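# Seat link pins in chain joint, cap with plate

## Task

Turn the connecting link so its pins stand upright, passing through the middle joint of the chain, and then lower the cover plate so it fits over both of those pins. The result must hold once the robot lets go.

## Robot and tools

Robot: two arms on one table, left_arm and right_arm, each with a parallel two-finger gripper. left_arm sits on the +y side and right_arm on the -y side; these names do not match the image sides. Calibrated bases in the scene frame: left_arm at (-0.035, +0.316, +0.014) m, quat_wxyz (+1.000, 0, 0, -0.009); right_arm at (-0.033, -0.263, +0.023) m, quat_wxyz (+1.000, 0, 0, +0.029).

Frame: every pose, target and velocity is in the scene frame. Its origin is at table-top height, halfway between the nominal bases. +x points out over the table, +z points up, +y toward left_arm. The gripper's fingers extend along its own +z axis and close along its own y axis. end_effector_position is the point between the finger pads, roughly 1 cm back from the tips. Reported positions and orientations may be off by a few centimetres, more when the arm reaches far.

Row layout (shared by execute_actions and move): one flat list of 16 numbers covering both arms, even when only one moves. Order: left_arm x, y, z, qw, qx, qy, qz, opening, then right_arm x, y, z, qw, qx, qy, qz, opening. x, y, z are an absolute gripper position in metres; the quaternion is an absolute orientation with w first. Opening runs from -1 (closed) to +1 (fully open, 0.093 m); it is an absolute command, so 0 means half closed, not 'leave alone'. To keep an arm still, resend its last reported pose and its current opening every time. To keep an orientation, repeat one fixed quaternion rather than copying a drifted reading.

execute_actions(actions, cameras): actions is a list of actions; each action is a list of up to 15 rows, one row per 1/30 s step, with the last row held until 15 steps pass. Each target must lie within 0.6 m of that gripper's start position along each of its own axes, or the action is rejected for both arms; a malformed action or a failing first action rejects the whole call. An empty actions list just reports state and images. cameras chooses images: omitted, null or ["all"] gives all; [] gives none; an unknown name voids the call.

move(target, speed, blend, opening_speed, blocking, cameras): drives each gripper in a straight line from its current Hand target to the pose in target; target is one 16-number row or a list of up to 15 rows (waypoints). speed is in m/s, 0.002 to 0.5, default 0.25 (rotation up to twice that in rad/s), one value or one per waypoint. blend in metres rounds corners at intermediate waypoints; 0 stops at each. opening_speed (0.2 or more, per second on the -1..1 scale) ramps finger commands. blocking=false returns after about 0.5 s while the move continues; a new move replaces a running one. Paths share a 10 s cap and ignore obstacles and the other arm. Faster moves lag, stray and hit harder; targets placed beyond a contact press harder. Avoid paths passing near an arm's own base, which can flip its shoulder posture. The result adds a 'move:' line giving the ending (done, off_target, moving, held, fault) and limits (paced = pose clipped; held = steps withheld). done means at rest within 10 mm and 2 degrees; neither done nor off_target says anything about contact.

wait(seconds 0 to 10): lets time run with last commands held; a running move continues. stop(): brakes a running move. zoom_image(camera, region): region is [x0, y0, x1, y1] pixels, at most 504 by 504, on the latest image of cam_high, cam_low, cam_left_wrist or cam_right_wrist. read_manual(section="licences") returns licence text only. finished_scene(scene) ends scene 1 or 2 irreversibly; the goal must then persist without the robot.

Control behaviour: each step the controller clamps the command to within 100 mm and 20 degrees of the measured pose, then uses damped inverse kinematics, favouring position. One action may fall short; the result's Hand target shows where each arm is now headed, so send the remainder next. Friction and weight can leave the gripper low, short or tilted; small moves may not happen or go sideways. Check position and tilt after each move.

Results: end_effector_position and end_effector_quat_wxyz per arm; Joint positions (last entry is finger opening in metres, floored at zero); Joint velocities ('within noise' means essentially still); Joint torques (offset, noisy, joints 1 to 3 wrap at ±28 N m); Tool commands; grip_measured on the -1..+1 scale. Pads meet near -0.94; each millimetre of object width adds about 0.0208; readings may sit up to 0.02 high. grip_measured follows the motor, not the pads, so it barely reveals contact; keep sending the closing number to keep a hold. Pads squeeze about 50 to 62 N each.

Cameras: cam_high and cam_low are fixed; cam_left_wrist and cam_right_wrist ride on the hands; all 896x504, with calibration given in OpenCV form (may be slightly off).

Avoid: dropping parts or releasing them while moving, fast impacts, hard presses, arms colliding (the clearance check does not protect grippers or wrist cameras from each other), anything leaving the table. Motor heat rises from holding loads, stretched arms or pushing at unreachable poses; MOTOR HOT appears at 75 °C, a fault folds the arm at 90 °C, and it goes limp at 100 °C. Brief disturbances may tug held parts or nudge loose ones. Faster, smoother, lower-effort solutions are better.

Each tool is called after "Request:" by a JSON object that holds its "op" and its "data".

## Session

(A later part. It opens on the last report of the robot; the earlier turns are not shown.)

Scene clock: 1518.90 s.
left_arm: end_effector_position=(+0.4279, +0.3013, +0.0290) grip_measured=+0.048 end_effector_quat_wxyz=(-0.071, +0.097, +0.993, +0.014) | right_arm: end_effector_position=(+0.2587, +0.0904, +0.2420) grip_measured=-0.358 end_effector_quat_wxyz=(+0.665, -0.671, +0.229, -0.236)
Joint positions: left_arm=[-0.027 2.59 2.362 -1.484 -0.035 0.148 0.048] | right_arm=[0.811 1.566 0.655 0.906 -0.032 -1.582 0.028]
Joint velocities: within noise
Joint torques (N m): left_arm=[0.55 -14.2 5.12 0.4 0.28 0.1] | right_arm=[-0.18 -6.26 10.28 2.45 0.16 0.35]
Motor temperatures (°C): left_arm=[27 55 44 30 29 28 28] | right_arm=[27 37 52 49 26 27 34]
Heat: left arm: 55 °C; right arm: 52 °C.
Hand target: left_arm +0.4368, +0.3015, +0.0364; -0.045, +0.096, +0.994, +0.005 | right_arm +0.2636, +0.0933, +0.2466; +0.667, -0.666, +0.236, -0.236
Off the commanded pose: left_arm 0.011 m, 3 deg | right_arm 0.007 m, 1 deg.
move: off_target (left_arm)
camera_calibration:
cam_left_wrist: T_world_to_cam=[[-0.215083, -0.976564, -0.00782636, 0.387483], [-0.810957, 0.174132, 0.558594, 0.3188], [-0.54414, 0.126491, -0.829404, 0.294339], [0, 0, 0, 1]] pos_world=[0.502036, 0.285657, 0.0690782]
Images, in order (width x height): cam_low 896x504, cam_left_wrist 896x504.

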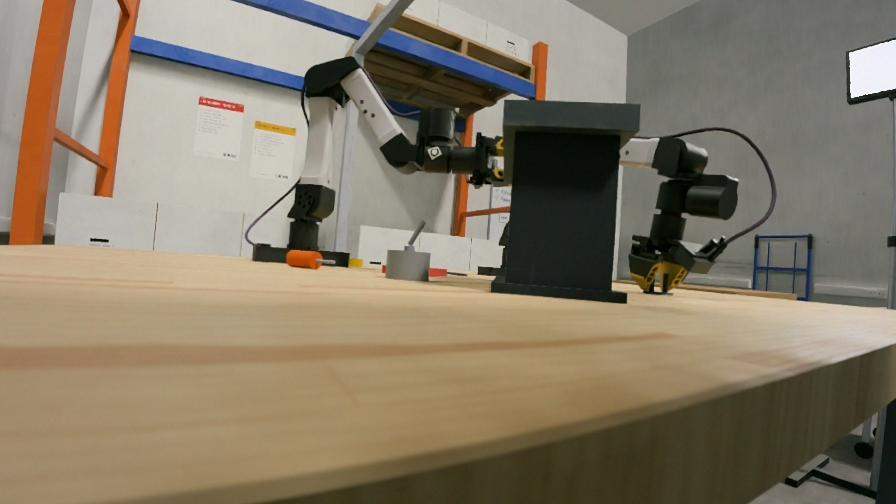

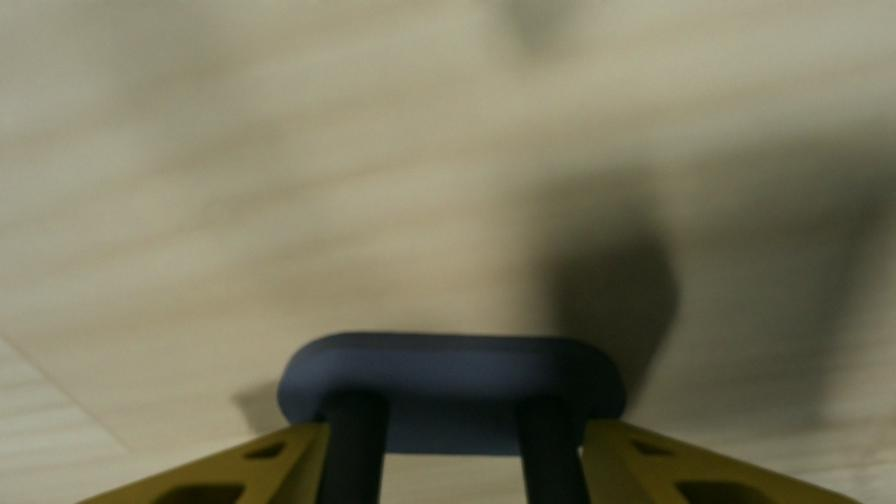

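Request:
{"op": "move", "data": {"target": [[0.4405, 0.3015, 0.043, -0.0434, 0.0957, 0.9944, 0.0042, 0.05, 0.2638, 0.0935, 0.2465, 0.6665, -0.6665, 0.2360, -0.2360, -0.5]], "speed": 0.05, "cameras": ["cam_low","cam_left_wrist"]}}

Request:
{"op": "zoom_image", "data": {"camera": "cam_low", "region": [600, 220, 720, 310]}}

Scene clock: 1526.27 s.
left_arm: end_effector_position=(+0.4362, +0.3010, +0.0369) grip_measured=+0.048 end_effector_quat_wxyz=(-0.053, +0.095, +0.994, +0.011) | right_arm: end_effector_position=(+0.2587, +0.0904, +0.2420) grip_measured=-0.358 end_effector_quat_wxyz=(+0.665, -0.671, +0.229, -0.236)
Joint positions: left_arm=[-0.024 2.59 2.398 -1.484 -0.029 0.148 0.048] | right_arm=[0.811 1.566 0.655 0.906 -0.032 -1.582 0.028]
Joint velocities: within noise
Joint torques (N m): left_arm=[0.32 -12.31 8.44 0.09 0.22 0.09] | right_arm=[-0.17 -6.31 10.3 2.41 0.19 0.31]
Motor temperatures (°C): left_arm=[27 59 43 30 29 28 28] | right_arm=[27 37 52 49 26 27 34]
Heat: left arm: 59 °C; right arm: 52 °C.
Hand target: left_arm +0.4404, +0.3016, +0.0430; -0.043, +0.096, +0.994, +0.004 | right_arm +0.2636, +0.0933, +0.2466; +0.667, -0.666, +0.236, -0.236
Off the commanded pose: left_arm 0.007 m, 1 deg | right_arm 0.007 m, 1 deg.
move: done
camera_calibration:
cam_left_wrist: T_world_to_cam=[[-0.211385, -0.977376, -0.00723631, 0.387683], [-0.830876, 0.175791, 0.527961, 0.33054], [-0.514744, 0.117615, -0.849238, 0.295991], [0, 0, 0, 1]] pos_world=[0.508948, 0.285993, 0.0796598]
Images, in order (width x height): cam_low 896x504, cam_left_wrist 896x504.

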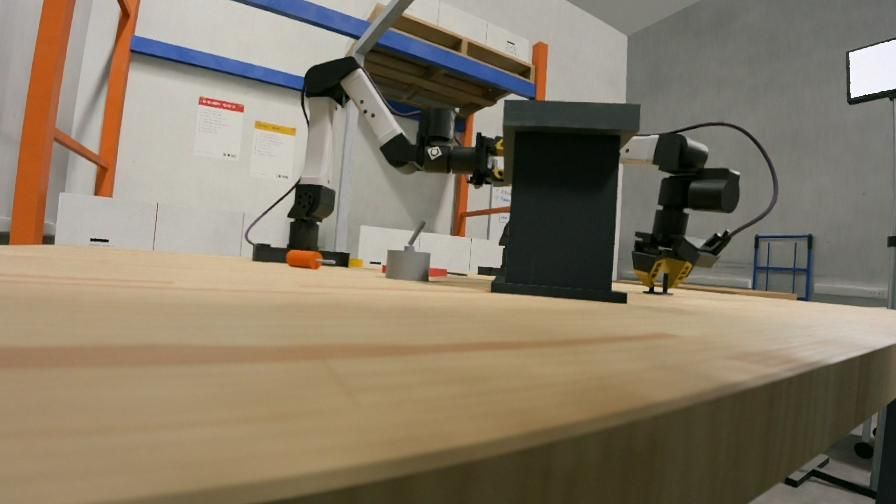

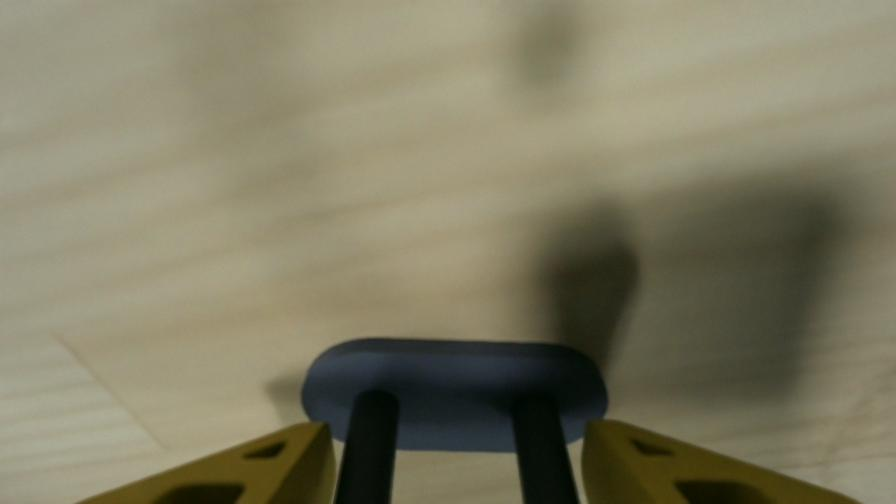

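Scaled by 4.200 from the camera's 896x504 image, which has a finer 1280x720 frame.

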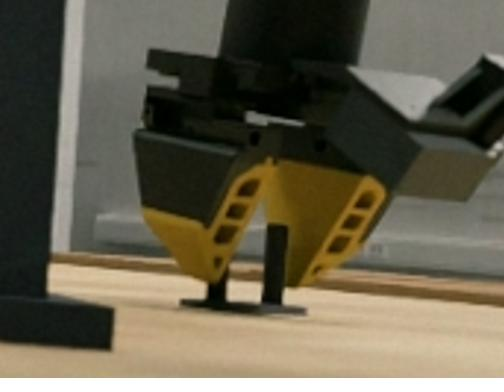

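Request:
{"op": "move", "data": {"target": [[0.4405, 0.3015, 0.041, -0.0434, 0.0957, 0.9944, 0.0042, -0.6, 0.2638, 0.0935, 0.2465, 0.6665, -0.6665, 0.2360, -0.2360, -0.5],[0.41, 0.3045, 0.12, -0.0434, 0.0957, 0.9944, 0.0042, -0.6, 0.2638, 0.0935, 0.2465, 0.6665, -0.6665, 0.2360, -0.2360, -0.5]], "speed": 0.15, "opening_speed": 1.0, "cameras": ["cam_low","cam_left_wrist"]}}

Request:
{"op": "zoom_image", "data": {"camera": "cam_low", "region": [600, 180, 760, 300]}}

Scene clock: 1541.60 s.
left_arm: end_effector_position=(+0.4127, +0.3038, +0.1076) grip_measured=-0.241 end_effector_quat_wxyz=(-0.030, +0.095, +0.995, +0.012) | right_arm: end_effector_position=(+0.2587, +0.0904, +0.2420) grip_measured=-0.358 end_effector_quat_wxyz=(+0.665, -0.671, +0.229, -0.236)
Joint positions: left_arm=[-0.02 2.394 2.324 -1.56 -0.028 0.152 0.034] | right_arm=[0.811 1.566 0.655 0.906 -0.032 -1.582 0.028]
Joint velocities: within noise
Joint torques (N m): left_arm=[0.32 -13.78 5.96 0.12 0.24 0.09] | right_arm=[-0.25 -6.24 10.19 2.41 0.17 0.34]
Motor temperatures (°C): left_arm=[27 61 44 30 29 28 28] | right_arm=[27 37 52 49 26 27 34]
Heat: left arm: 61 °C; right arm: 52 °C.
Hand target: left_arm +0.4098, +0.3045, +0.1195; -0.023, +0.096, +0.995, +0.006 | right_arm +0.2636, +0.0933, +0.2466; +0.667, -0.666, +0.236, -0.236
Off the commanded pose: left_arm 0.013 m, 2 deg | right_arm 0.007 m, 1 deg.
joint sent to its limit (left arm) — joint 4 (wrist pitch), lower limit. The joint targets still meet the commanded pose.
move: off_target (left_arm)
camera_calibration:
cam_left_wrist: T_world_to_cam=[[-0.211203, -0.977343, -0.0139146, 0.386535], [-0.853811, 0.17754, 0.489373, 0.286252], [-0.475815, 0.115237, -0.871963, 0.330765], [0, 0, 0, 1]] pos_world=[0.483426, 0.28884, 0.153709]
Images, in order (width x height): cam_low 896x504, cam_left_wrist 896x504.

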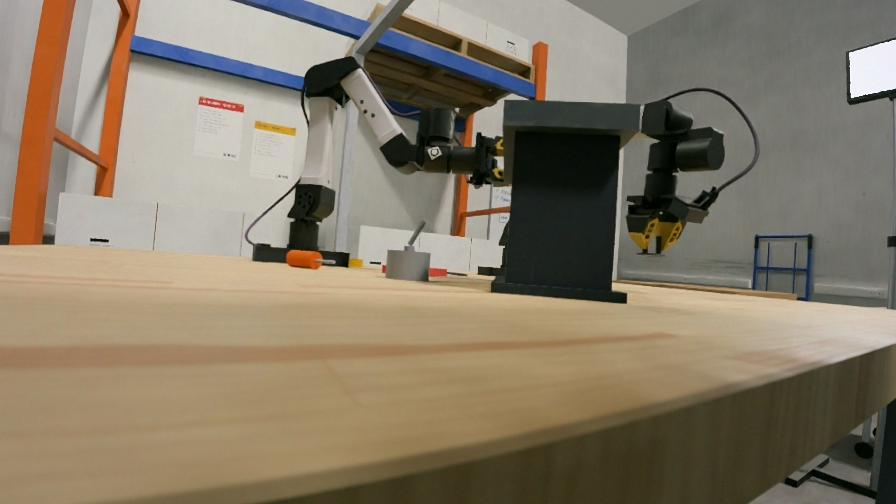

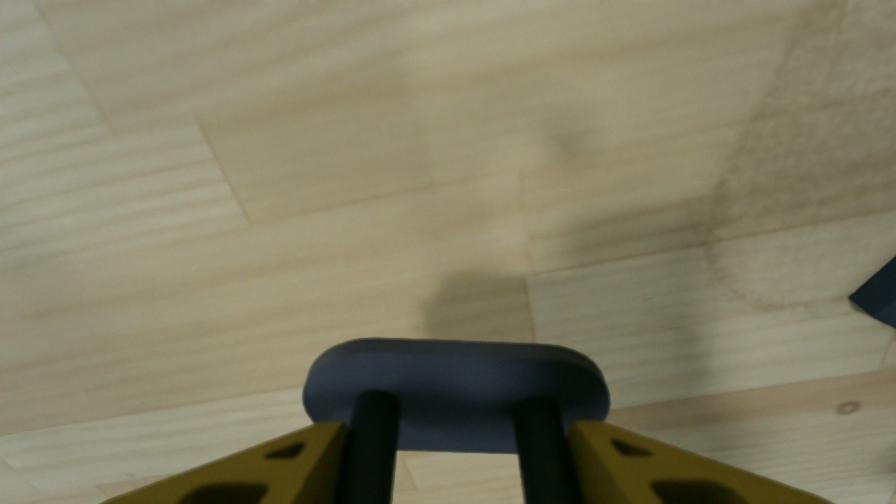

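Scaled by 3.150 from the camera's 896x504 image, which has a finer 1280x720 frame.

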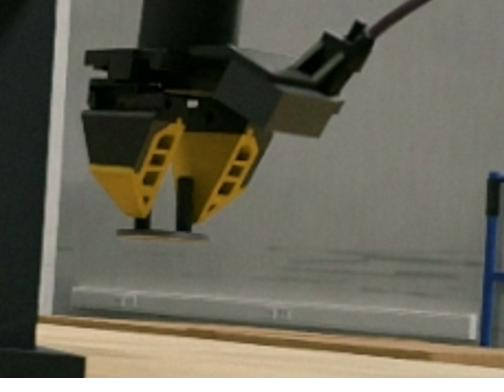

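Request:
{"op": "move", "data": {"target": [[0.38, 0.35, 0.11, -0.0386, 0.6747, 0.7363, 0.0353, -0.6, 0.2638, 0.0935, 0.2465, 0.6665, -0.6665, 0.2360, -0.2360, -0.5]], "speed": 0.3, "cameras": ["cam_low","cam_left_wrist"]}}

Request:
{"op": "zoom_image", "data": {"camera": "cam_low", "region": [600, 180, 760, 300]}}

Scene clock: 1562.40 s.
left_arm: end_effector_position=(+0.3781, +0.3452, +0.0944) grip_measured=-0.240 end_effector_quat_wxyz=(-0.051, +0.674, +0.737, +0.015) | right_arm: end_effector_position=(+0.2587, +0.0904, +0.2420) grip_measured=-0.358 end_effector_quat_wxyz=(+0.665, -0.671, +0.229, -0.236)
Joint positions: left_arm=[0.051 2.194 1.93 -1.358 -0.092 1.513 0.034] | right_arm=[0.811 1.566 0.655 0.906 -0.032 -1.582 0.028]
Joint velocities: within noise
Joint torques (N m): left_arm=[0.24 -13.65 5.9 0.22 -0.01 0.09] | right_arm=[-0.05 -6.17 10.25 2.4 0.23 0.34]
Motor temperatures (°C): left_arm=[27 65 43 29 29 28 29] | right_arm=[27 37 52 49 26 27 34]
Heat: left arm: 65 °C; right arm: 52 °C.
Hand target: left_arm +0.3798, +0.3500, +0.1099; -0.039, +0.675, +0.736, +0.035 | right_arm +0.2636, +0.0933, +0.2466; +0.667, -0.666, +0.236, -0.236
Off the commanded pose: left_arm 0.016 m, 3 deg | right_arm 0.007 m, 1 deg.
move: off_target (left_arm)
camera_calibration:
cam_left_wrist: T_world_to_cam=[[-0.996273, -0.0694035, 0.051211, 0.396764], [-0.0331781, 0.856423, 0.515207, -0.291232], [-0.0796155, 0.511588, -0.855534, 0.00974997], [0, 0, 0, 1]] pos_world=[0.386399, 0.271967, 0.138068]
Images, in order (width x height): cam_low 896x504, cam_left_wrist 896x504.

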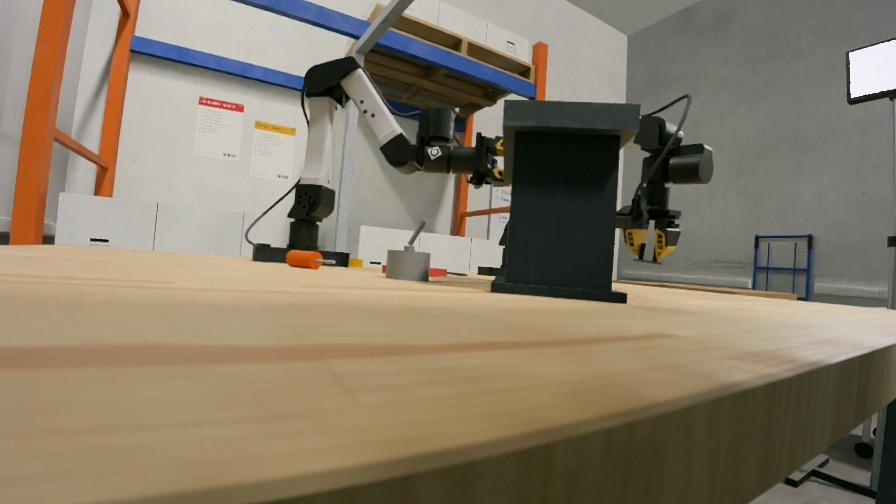

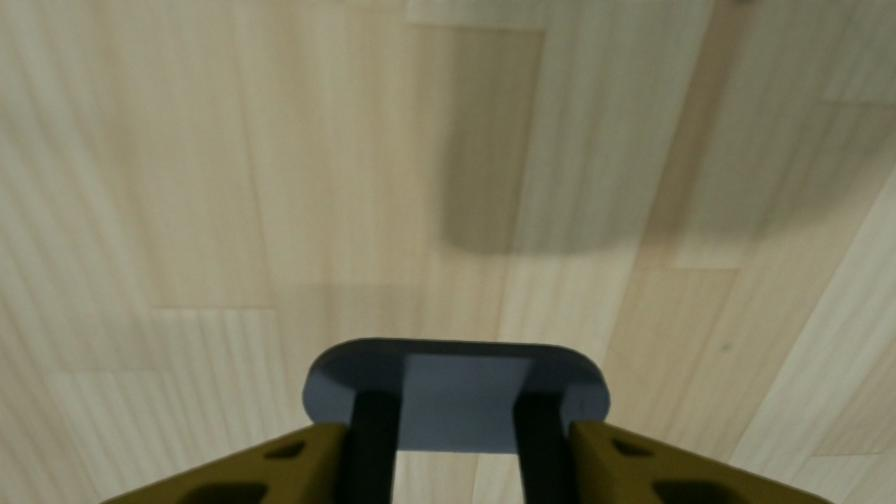

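Scaled by 3.150 from the camera's 896x504 image, which has a finer 1280x720 frame.

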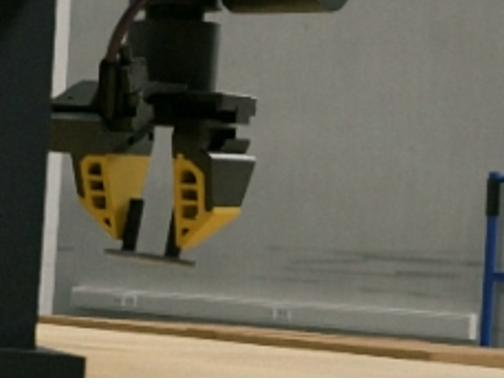

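Request:
{"op": "move", "data": {"target": [[0.38, 0.35, 0.060, -0.0217, 0.6739, 0.7372, 0.0508, -0.6, 0.2638, 0.0935, 0.2465, 0.6665, -0.6665, 0.2360, -0.2360, -0.5]], "speed": 0.1, "cameras": ["cam_low","cam_left_wrist"]}}

Request:
{"op": "zoom_image", "data": {"camera": "cam_low", "region": [600, 200, 720, 290]}}

Scene clock: 1578.60 s.
left_arm: end_effector_position=(+0.3759, +0.3452, +0.0453) grip_measured=-0.240 end_effector_quat_wxyz=(-0.034, +0.674, +0.737, +0.031) | right_arm: end_effector_position=(+0.2587, +0.0904, +0.2420) grip_measured=-0.358 end_effector_quat_wxyz=(+0.665, -0.671, +0.229, -0.236)
Joint positions: left_arm=[0.051 2.164 1.687 -1.098 -0.092 1.514 0.034] | right_arm=[0.811 1.566 0.655 0.906 -0.032 -1.582 0.028]
Joint velocities: within noise
Joint torques (N m): left_arm=[0.27 -13.15 5.91 0.35 0.02 0.07] | right_arm=[-0.31 -6.17 10.3 2.45 0.21 0.32]
Motor temperatures (°C): left_arm=[27 63 43 29 29 28 29] | right_arm=[27 37 52 49 26 27 34]
Heat: left arm: 63 °C; right arm: 52 °C.
Hand target: left_arm +0.3798, +0.3500, +0.0599; -0.022, +0.673, +0.737, +0.051 | right_arm +0.2636, +0.0933, +0.2466; +0.667, -0.666, +0.236, -0.236
Off the commanded pose: left_arm 0.016 m, 3 deg | right_arm 0.007 m, 1 deg.
move: off_target (left_arm)
camera_calibration:
cam_left_wrist: T_world_to_cam=[[-0.997652, -0.0683099, 0.00482958, 0.399323], [-0.0560997, 0.855696, 0.514429, -0.257066], [-0.0392733, 0.512951, -0.857519, -0.0479011], [0, 0, 0, 1]] pos_world=[0.382083, 0.271819, 0.0892376]
Images, in order (width x height): cam_low 896x504, cam_left_wrist 896x504.

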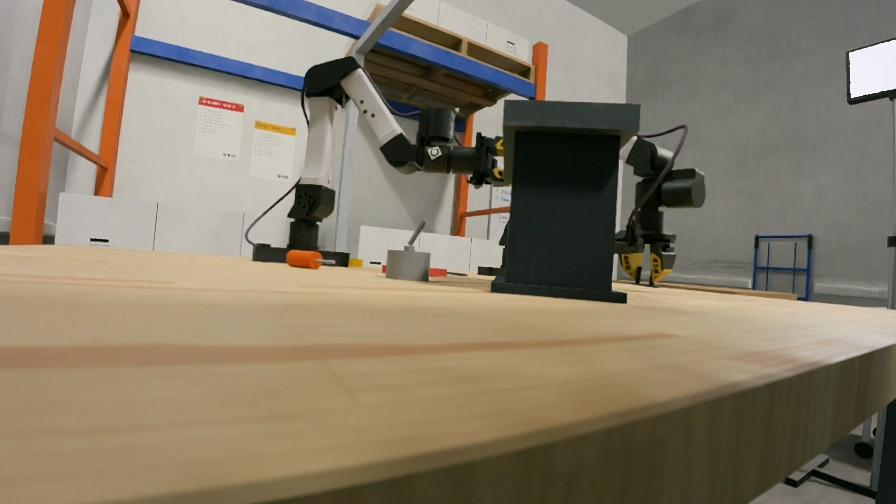

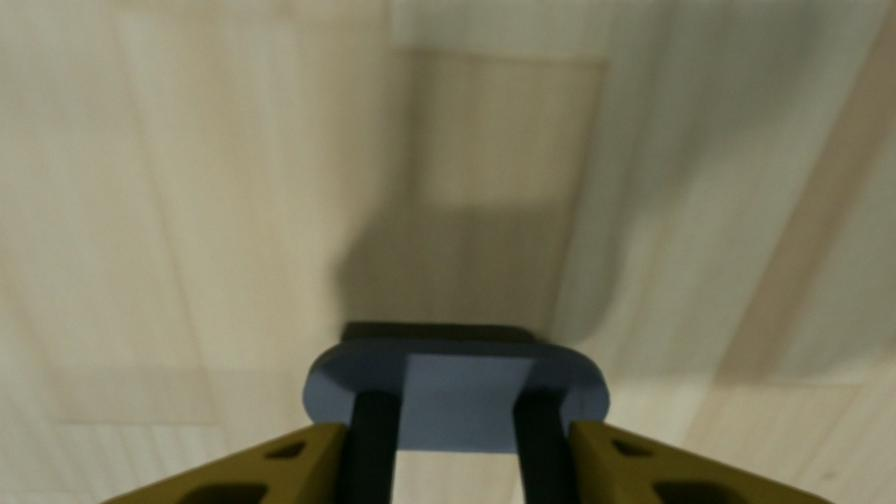

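Scaled by 4.200 from the camera's 896x504 image, which has a finer 1280x720 frame.

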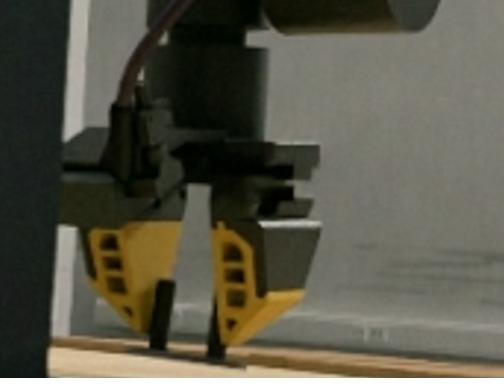

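Request:
{"op": "move", "data": {"target": [[0.38, 0.35, 0.0505, -0.0217, 0.6739, 0.7372, 0.0508, -0.6, 0.2638, 0.0935, 0.2465, 0.6665, -0.6665, 0.2360, -0.2360, -0.5]], "speed": 0.05, "cameras": ["cam_low","cam_left_wrist"]}}

Request:
{"op": "zoom_image", "data": {"camera": "cam_low", "region": [600, 220, 720, 310]}}

Scene clock: 1589.37 s.
left_arm: end_effector_position=(+0.3765, +0.3452, +0.0393) grip_measured=-0.240 end_effector_quat_wxyz=(-0.031, +0.674, +0.737, +0.034) | right_arm: end_effector_position=(+0.2587, +0.0904, +0.2420) grip_measured=-0.358 end_effector_quat_wxyz=(+0.665, -0.671, +0.229, -0.236)
Joint positions: left_arm=[0.051 2.164 1.662 -1.065 -0.092 1.515 0.034] | right_arm=[0.811 1.566 0.655 0.906 -0.032 -1.582 0.028]
Joint velocities: within noise
Joint torques (N m): left_arm=[0.31 -12.42 5.9 0.38 0.01 0.1] | right_arm=[-0.27 -6.31 10.29 2.4 0.17 0.31]
Motor temperatures (°C): left_arm=[27 65 43 28 29 28 29] | right_arm=[27 37 52 49 26 27 34]
Heat: left arm: 65 °C; right arm: 52 °C.
Hand target: left_arm +0.3799, +0.3500, +0.0505; -0.022, +0.674, +0.737, +0.051 | right_arm +0.2636, +0.0933, +0.2466; +0.667, -0.666, +0.236, -0.236
Off the commanded pose: left_arm 0.013 m, 2 deg | right_arm 0.007 m, 1 deg.
move: off_target (left_arm)
camera_calibration:
cam_left_wrist: T_world_to_cam=[[-0.997681, -0.067931, -0.0042851, 0.400282], [-0.0604626, 0.855562, 0.514157, -0.252277], [-0.0312611, 0.513224, -0.857685, -0.0561085], [0, 0, 0, 1]] pos_world=[0.382346, 0.271826, 0.0833019]
Images, in order (width x height): cam_low 896x504, cam_left_wrist 896x504.

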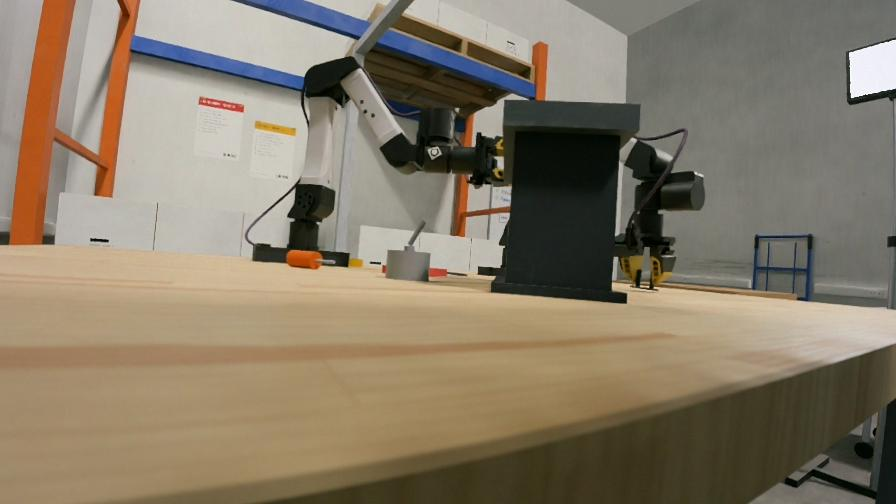

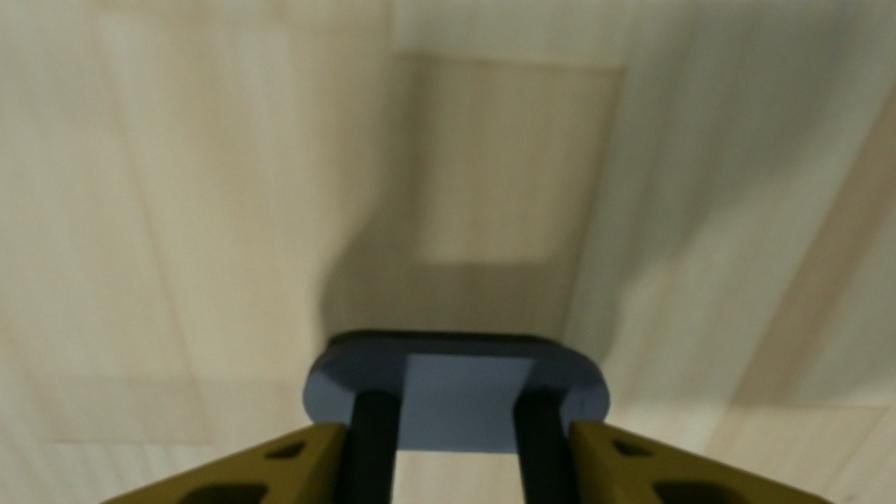

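Scaled by 4.200 from the camera's 896x504 image, which has a finer 1280x720 frame.

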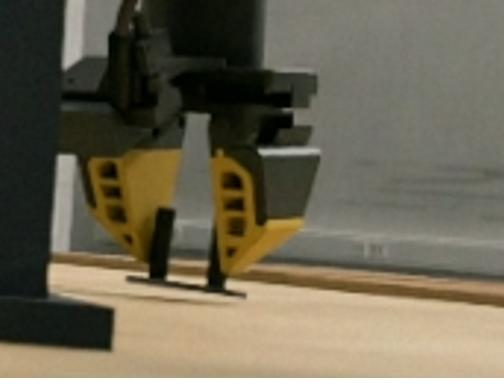

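Request:
{"op": "move", "data": {"target": [[0.38, 0.35, 0.0465, -0.0217, 0.6739, 0.7372, 0.0508, -0.6, 0.2638, 0.0935, 0.2465, 0.6665, -0.6665, 0.2360, -0.2360, -0.5],[0.38, 0.35, 0.0465, -0.0217, 0.6739, 0.7372, 0.0508, 0.05, 0.2638, 0.0935, 0.2465, 0.6665, -0.6665, 0.2360, -0.2360, -0.5]], "speed": 0.05, "opening_speed": 0.5, "cameras": ["cam_low","cam_left_wrist"]}}

Request:
{"op": "zoom_image", "data": {"camera": "cam_low", "region": [600, 220, 720, 310]}}

Scene clock: 1600.03 s.
left_arm: end_effector_position=(+0.3771, +0.3452, +0.0368) grip_measured=+0.048 end_effector_quat_wxyz=(-0.029, +0.674, +0.737, +0.036) | right_arm: end_effector_position=(+0.2587, +0.0904, +0.2420) grip_measured=-0.358 end_effector_quat_wxyz=(+0.665, -0.671, +0.229, -0.236)
Joint positions: left_arm=[0.051 2.164 1.652 -1.049 -0.092 1.515 0.048] | right_arm=[0.811 1.566 0.655 0.906 -0.032 -1.582 0.028]
Joint velocities: within noise
Joint torques (N m): left_arm=[0.36 -12.16 5.86 0.36 0.01 0.09] | right_arm=[-0.18 -6.09 10.37 2.43 0.19 0.3]
Motor temperatures (°C): left_arm=[27 65 42 28 29 28 29] | right_arm=[27 37 53 49 26 27 34]
Heat: left arm: 65 °C; right arm: 53 °C.
Hand target: left_arm +0.3799, +0.3500, +0.0464; -0.022, +0.674, +0.737, +0.051 | right_arm +0.2636, +0.0933, +0.2466; +0.667, -0.666, +0.236, -0.236
Off the commanded pose: left_arm 0.011 m, 2 deg | right_arm 0.007 m, 1 deg.
move: off_target (left_arm); target 2's new opening was sent with left_arm's hand 0.011 m and 2 deg from that target
camera_calibration:
cam_left_wrist: T_world_to_cam=[[-0.997673, -0.0675509, -0.00920617, 0.400832], [-0.0626676, 0.8555, 0.513997, -0.250117], [-0.0268451, 0.513378, -0.857743, -0.0599597], [0, 0, 0, 1]] pos_world=[0.382615, 0.271834, 0.0808196]
Images, in order (width x height): cam_low 896x504, cam_left_wrist 896x504.

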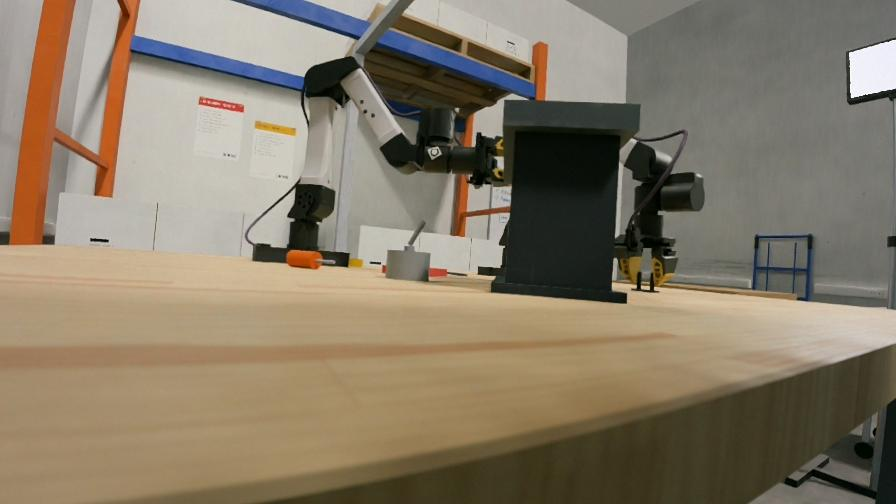

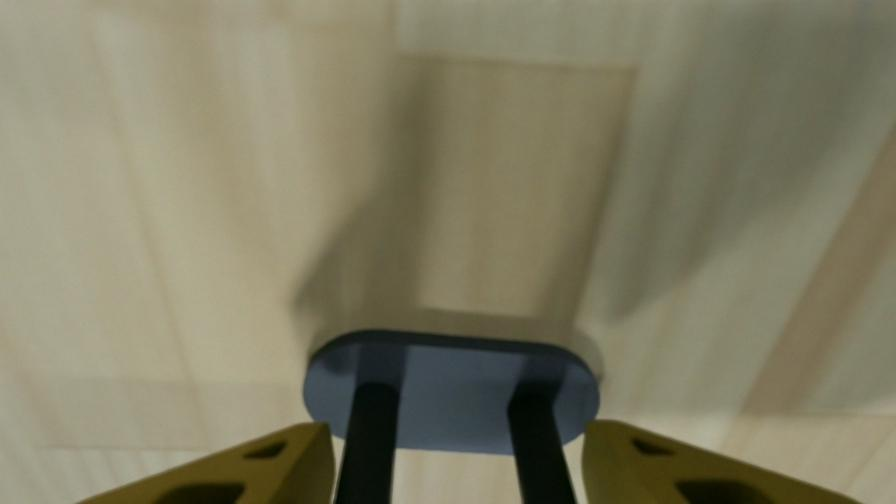

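Scaled by 4.200 from the camera's 896x504 image, which has a finer 1280x720 frame.

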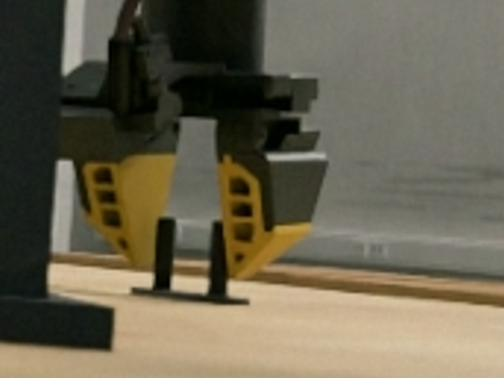

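Request:
{"op": "move", "data": {"target": [[0.38, 0.35, 0.065, -0.0217, 0.6739, 0.7372, 0.0508, 0.2, 0.2638, 0.0935, 0.2465, 0.6665, -0.6665, 0.2360, -0.2360, -0.5],[0.38, 0.35, 0.20, 0, 0.6756, 0.7373, 0, 0.2, 0.2638, 0.0935, 0.2465, 0.6665, -0.6665, 0.2360, -0.2360, -0.5]], "speed": [0.06,0.2], "cameras": ["cam_high","cam_low","cam_left_wrist","cam_right_wrist"]}}

Request:
{"op": "zoom_image", "data": {"camera": "cam_low", "region": [600, 220, 720, 310]}}

Scene clock: 1611.93 s.
left_arm: end_effector_position=(+0.3809, +0.3504, +0.1856) grip_measured=+0.198 end_effector_quat_wxyz=(+0.020, +0.674, +0.738, +0.032) | right_arm: end_effector_position=(+0.2587, +0.0904, +0.2420) grip_measured=-0.358 end_effector_quat_wxyz=(+0.665, -0.671, +0.229, -0.236)
Joint positions: left_arm=[0.094 2.125 2.188 -1.561 -0.015 1.557 0.055] | right_arm=[0.811 1.566 0.655 0.906 -0.032 -1.582 0.028]
Joint velocities: within noise
Joint torques (N m): left_arm=[0.14 -11.77 7.79 0.33 0.31 0.07] | right_arm=[-0.29 -6.37 10.41 2.44 0.16 0.29]
Motor temperatures (°C): left_arm=[27 64 43 28 29 28 29] | right_arm=[27 37 53 49 26 27 34]
Heat: left arm: 64 °C; right arm: 53 °C.
Hand target: left_arm +0.3796, +0.3499, +0.1994; +0.035, +0.675, +0.736, +0.038 | right_arm +0.2636, +0.0933, +0.2466; +0.667, -0.666, +0.236, -0.236
Off the commanded pose: left_arm 0.014 m, 4 deg | right_arm 0.007 m, 1 deg.
joint sent to its limit (left arm) — joint 4 (wrist pitch), lower limit. The joint targets are off in orientation, not in position.
move: off_target (left_arm)
camera_calibration:
cam_left_wrist: T_world_to_cam=[[-0.995201, -0.0684157, -0.0699588, 0.417061], [-0.0925588, 0.890135, 0.446198, -0.318915], [0.0317459, 0.450532, -0.892196, 0.0711867], [0, 0, 0, 1]] pos_world=[0.383281, 0.280339, 0.234989]
cam_right_wrist: T_world_to_cam=[[-0.0289844, 0.0272029, 0.99921, -0.239008], [0.400382, -0.915619, 0.0365412, 0.00478213], [0.91589, 0.401125, 0.0156471, -0.192271], [0, 0, 0, 1]] pos_world=[0.167256, 0.0880049, 0.241653]

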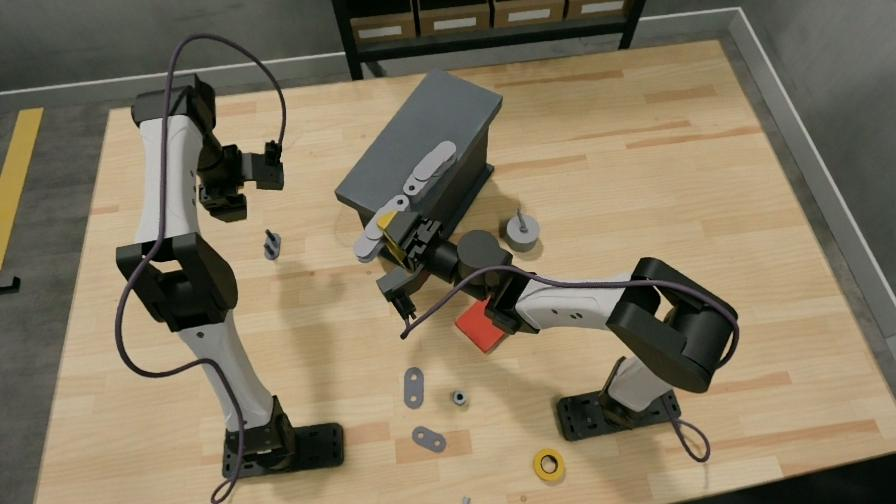

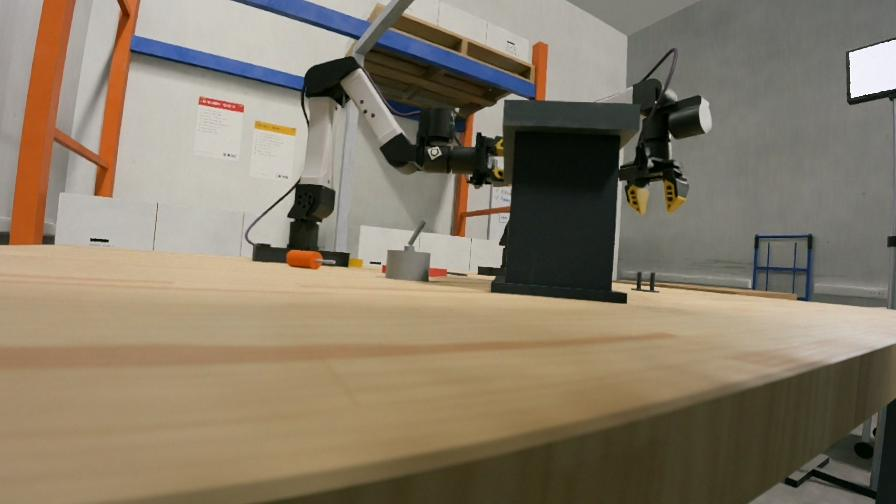

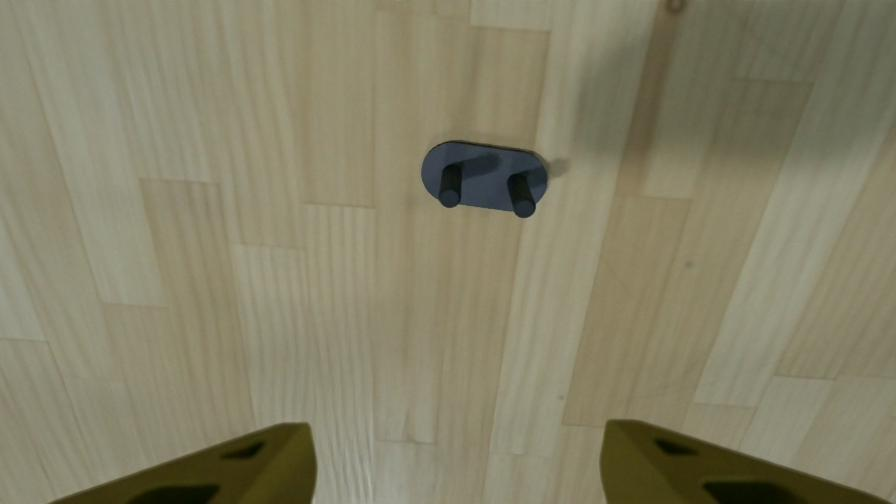

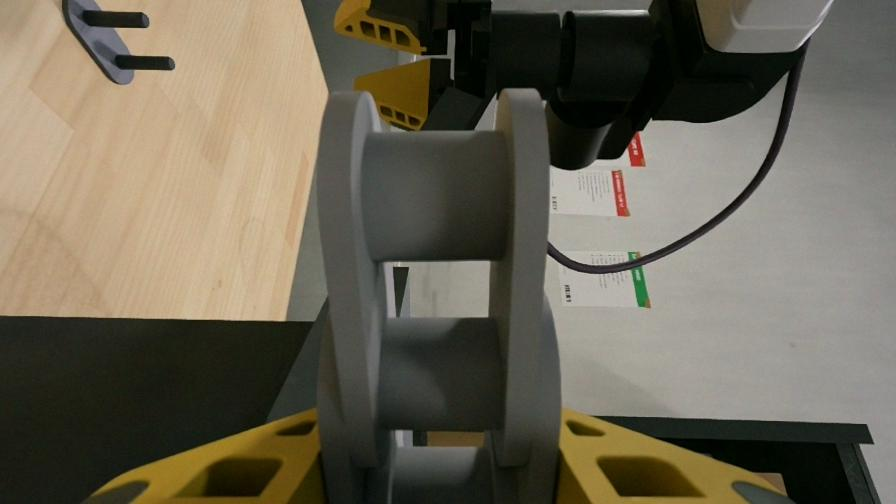

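Scaled by 4.200 from the camera's 896x504 image, which has a finer 1280x720 frame.

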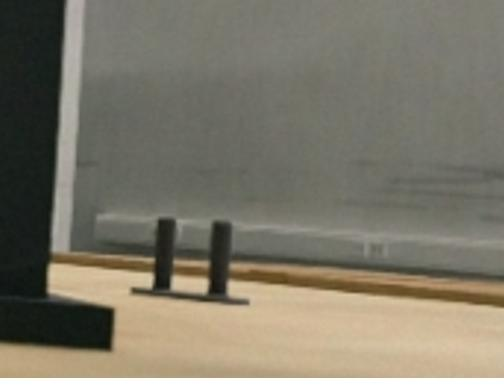

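Request:
{"op": "move", "data": {"target": [[0.25, 0.24, 0.33, 0.3224, 0.3137, 0.8858, -0.1142, 0.2, 0.2638, 0.0935, 0.2465, 0.6665, -0.6665, 0.2360, -0.2360, -0.5],[0.186, 0.150, 0.316, 0.3224, 0.3137, 0.8858, -0.1142, 0.2, 0.2638, 0.0935, 0.2465, 0.6665, -0.6665, 0.2360, -0.2360, -0.5]], "speed": 0.25, "blend": 0.03}}

Scene clock: 1659.30 s.
left_arm: end_effector_position=(+0.1847, +0.1500, +0.3145) grip_measured=+0.198 end_effector_quat_wxyz=(+0.315, +0.318, +0.887, -0.117) | right_arm: end_effector_position=(+0.2587, +0.0904, +0.2420) grip_measured=-0.358 end_effector_quat_wxyz=(+0.665, -0.671, +0.229, -0.236)
Joint positions: left_arm=[-0.596 1.139 1.464 -1.213 0.054 0.055 0.055] | right_arm=[0.811 1.566 0.655 0.906 -0.032 -1.582 0.028]
Joint velocities: within noise
Joint torques (N m): left_arm=[-0.98 -3.03 6.19 1.6 0.03 -0.07] | right_arm=[0.08 -6.22 10.29 2.42 0.19 0.31]
Motor temperatures (°C): left_arm=[27 61 43 28 29 28 28] | right_arm=[27 37 53 49 26 27 34]
Heat: left arm: 61 °C; right arm: 53 °C.
Hand target: left_arm +0.1859, +0.1500, +0.3160; +0.322, +0.314, +0.886, -0.114 | right_arm +0.2636, +0.0933, +0.2466; +0.667, -0.666, +0.236, -0.236
Off the commanded pose: left_arm 0.002 m, 1 deg | right_arm 0.007 m, 1 deg.
move: done
camera_calibration:
cam_left_wrist: T_world_to_cam=[[-0.651572, -0.758575, -0.00423568, 0.236477], [-0.7368, 0.634177, -0.234404, 0.155215], [0.180499, -0.149611, -0.97213, 0.370398], [0, 0, 0, 1]] pos_world=[0.201588, 0.136367, 0.39746]
cam_right_wrist: T_world_to_cam=[[-0.0289844, 0.0272029, 0.99921, -0.239008], [0.400382, -0.915619, 0.0365412, 0.00478213], [0.91589, 0.401125, 0.0156471, -0.192271], [0, 0, 0, 1]] pos_world=[0.167256, 0.0880049, 0.241653]

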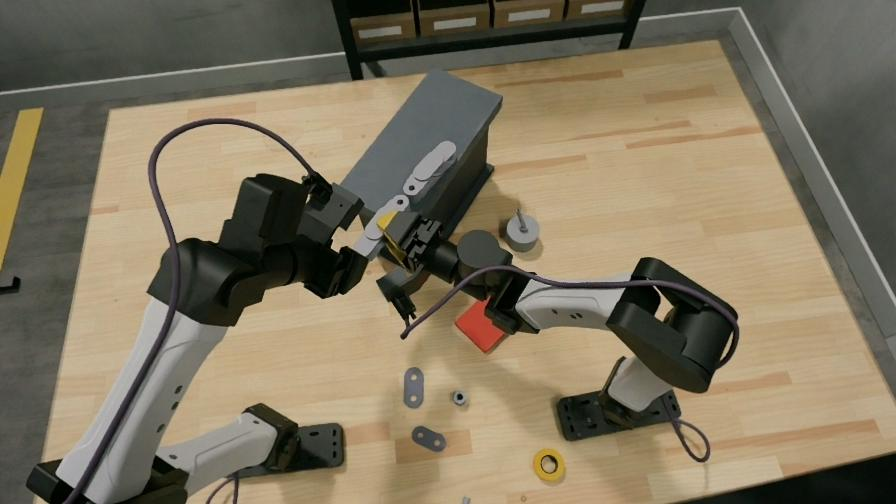

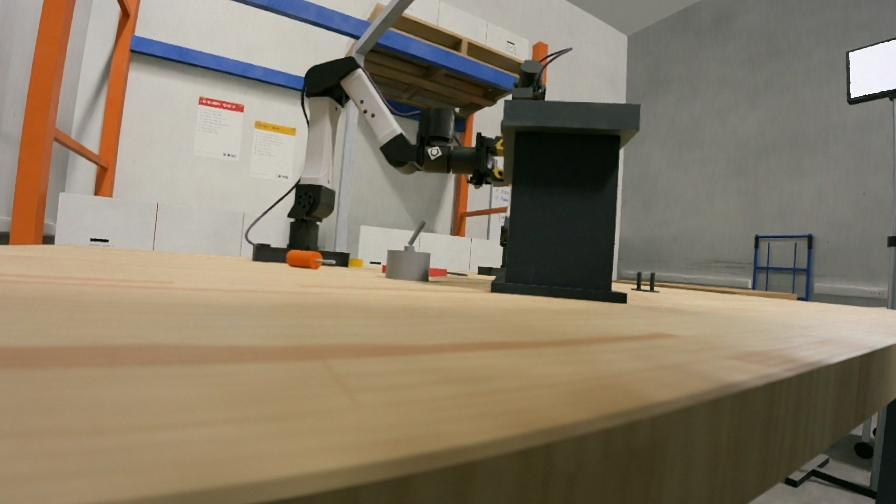

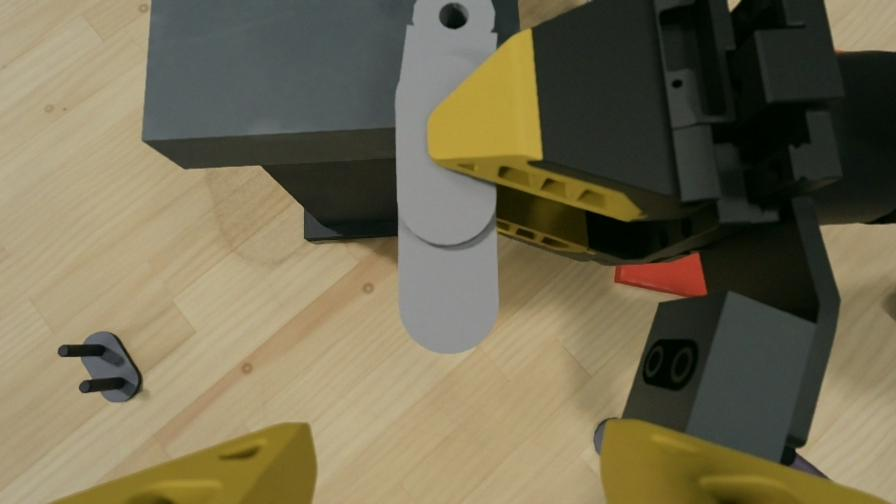

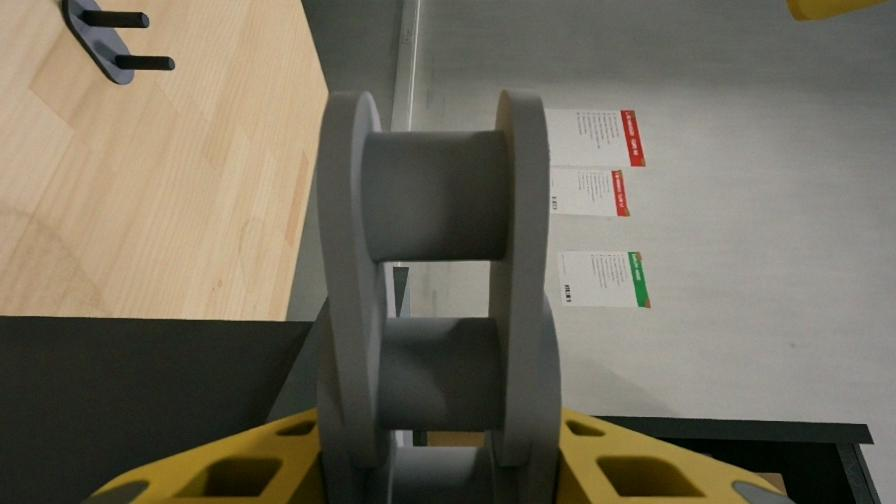

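Request:
{"op": "move", "data": {"target": [[0.2255, 0.117, 0.255, 0.3224, 0.3137, 0.8858, -0.1142, 0.2, 0.2638, 0.0935, 0.2465, 0.6665, -0.6665, 0.2360, -0.2360, -0.5]], "speed": 0.08, "cameras": ["cam_left_wrist","cam_right_wrist"]}}

Scene clock: 1685.67 s.
left_arm: end_effector_position=(+0.2235, +0.1183, +0.2555) grip_measured=+0.198 end_effector_quat_wxyz=(+0.318, +0.317, +0.886, -0.117) | right_arm: end_effector_position=(+0.2587, +0.0904, +0.2420) grip_measured=-0.358 end_effector_quat_wxyz=(+0.665, -0.671, +0.229, -0.236)
Joint positions: left_arm=[-0.614 1.215 1.245 -0.911 0.042 0.041 0.055] | right_arm=[0.811 1.566 0.655 0.906 -0.032 -1.582 0.028]
Joint velocities: within noise
Joint torques (N m): left_arm=[-1.01 -3.51 7.01 1.58 -0.02 -0.08] | right_arm=[-0.12 -6.08 10.03 2.44 0.15 0.29]
Motor temperatures (°C): left_arm=[27 49 43 32 29 28 28] | right_arm=[27 37 53 49 26 27 34]
Heat: left arm: 49 °C; right arm: 53 °C.
Hand target: left_arm +0.2255, +0.1170, +0.2550; +0.322, +0.314, +0.886, -0.114 | right_arm +0.2636, +0.0933, +0.2466; +0.667, -0.666, +0.236, -0.236
Off the commanded pose: left_arm 0.002 m, 1 deg | right_arm 0.007 m, 1 deg.
move: done
camera_calibration:
cam_left_wrist: T_world_to_cam=[[-0.650713, -0.759305, -0.00533788, 0.23755], [-0.736081, 0.632505, -0.241086, 0.191793], [0.186434, -0.152949, -0.970489, 0.299923], [0, 0, 0, 1]] pos_world=[0.239836, 0.104935, 0.338578]
cam_right_wrist: T_world_to_cam=[[-0.0289844, 0.0272029, 0.99921, -0.239008], [0.400382, -0.915619, 0.0365412, 0.00478213], [0.91589, 0.401125, 0.0156471, -0.192271], [0, 0, 0, 1]] pos_world=[0.167256, 0.0880049, 0.241653]
Images, in order (width x height): cam_left_wrist 896x504, cam_right_wrist 896x504.

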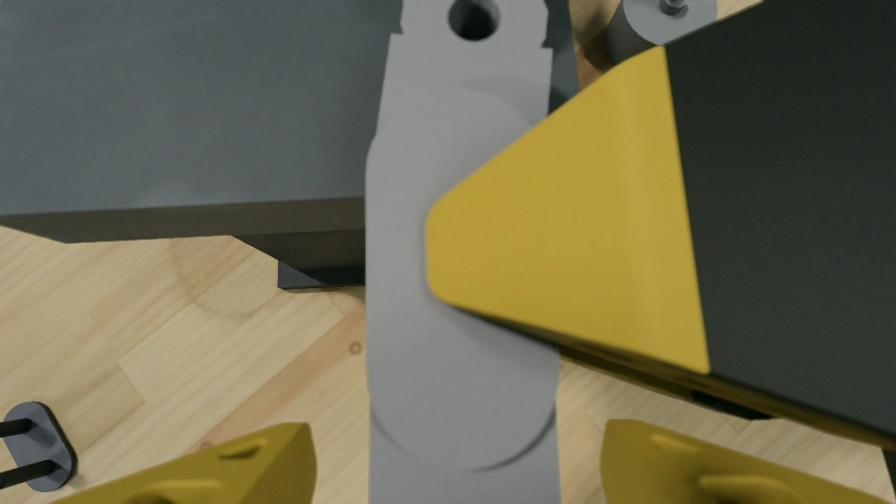

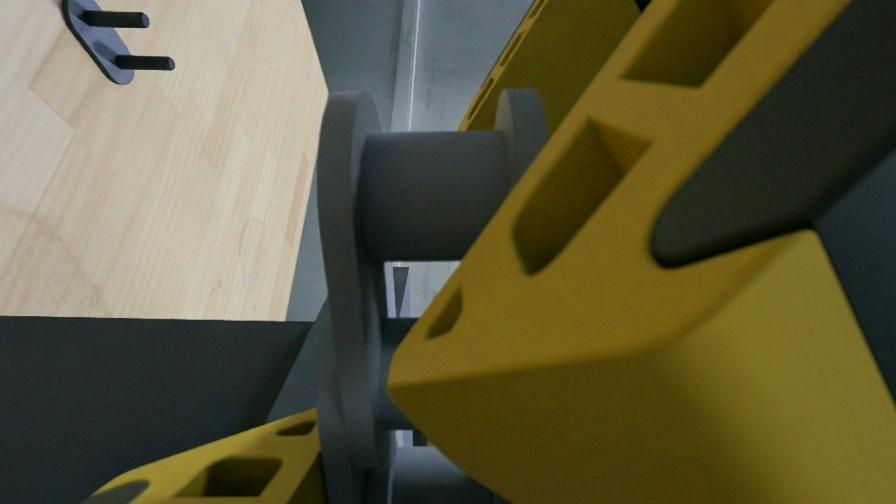

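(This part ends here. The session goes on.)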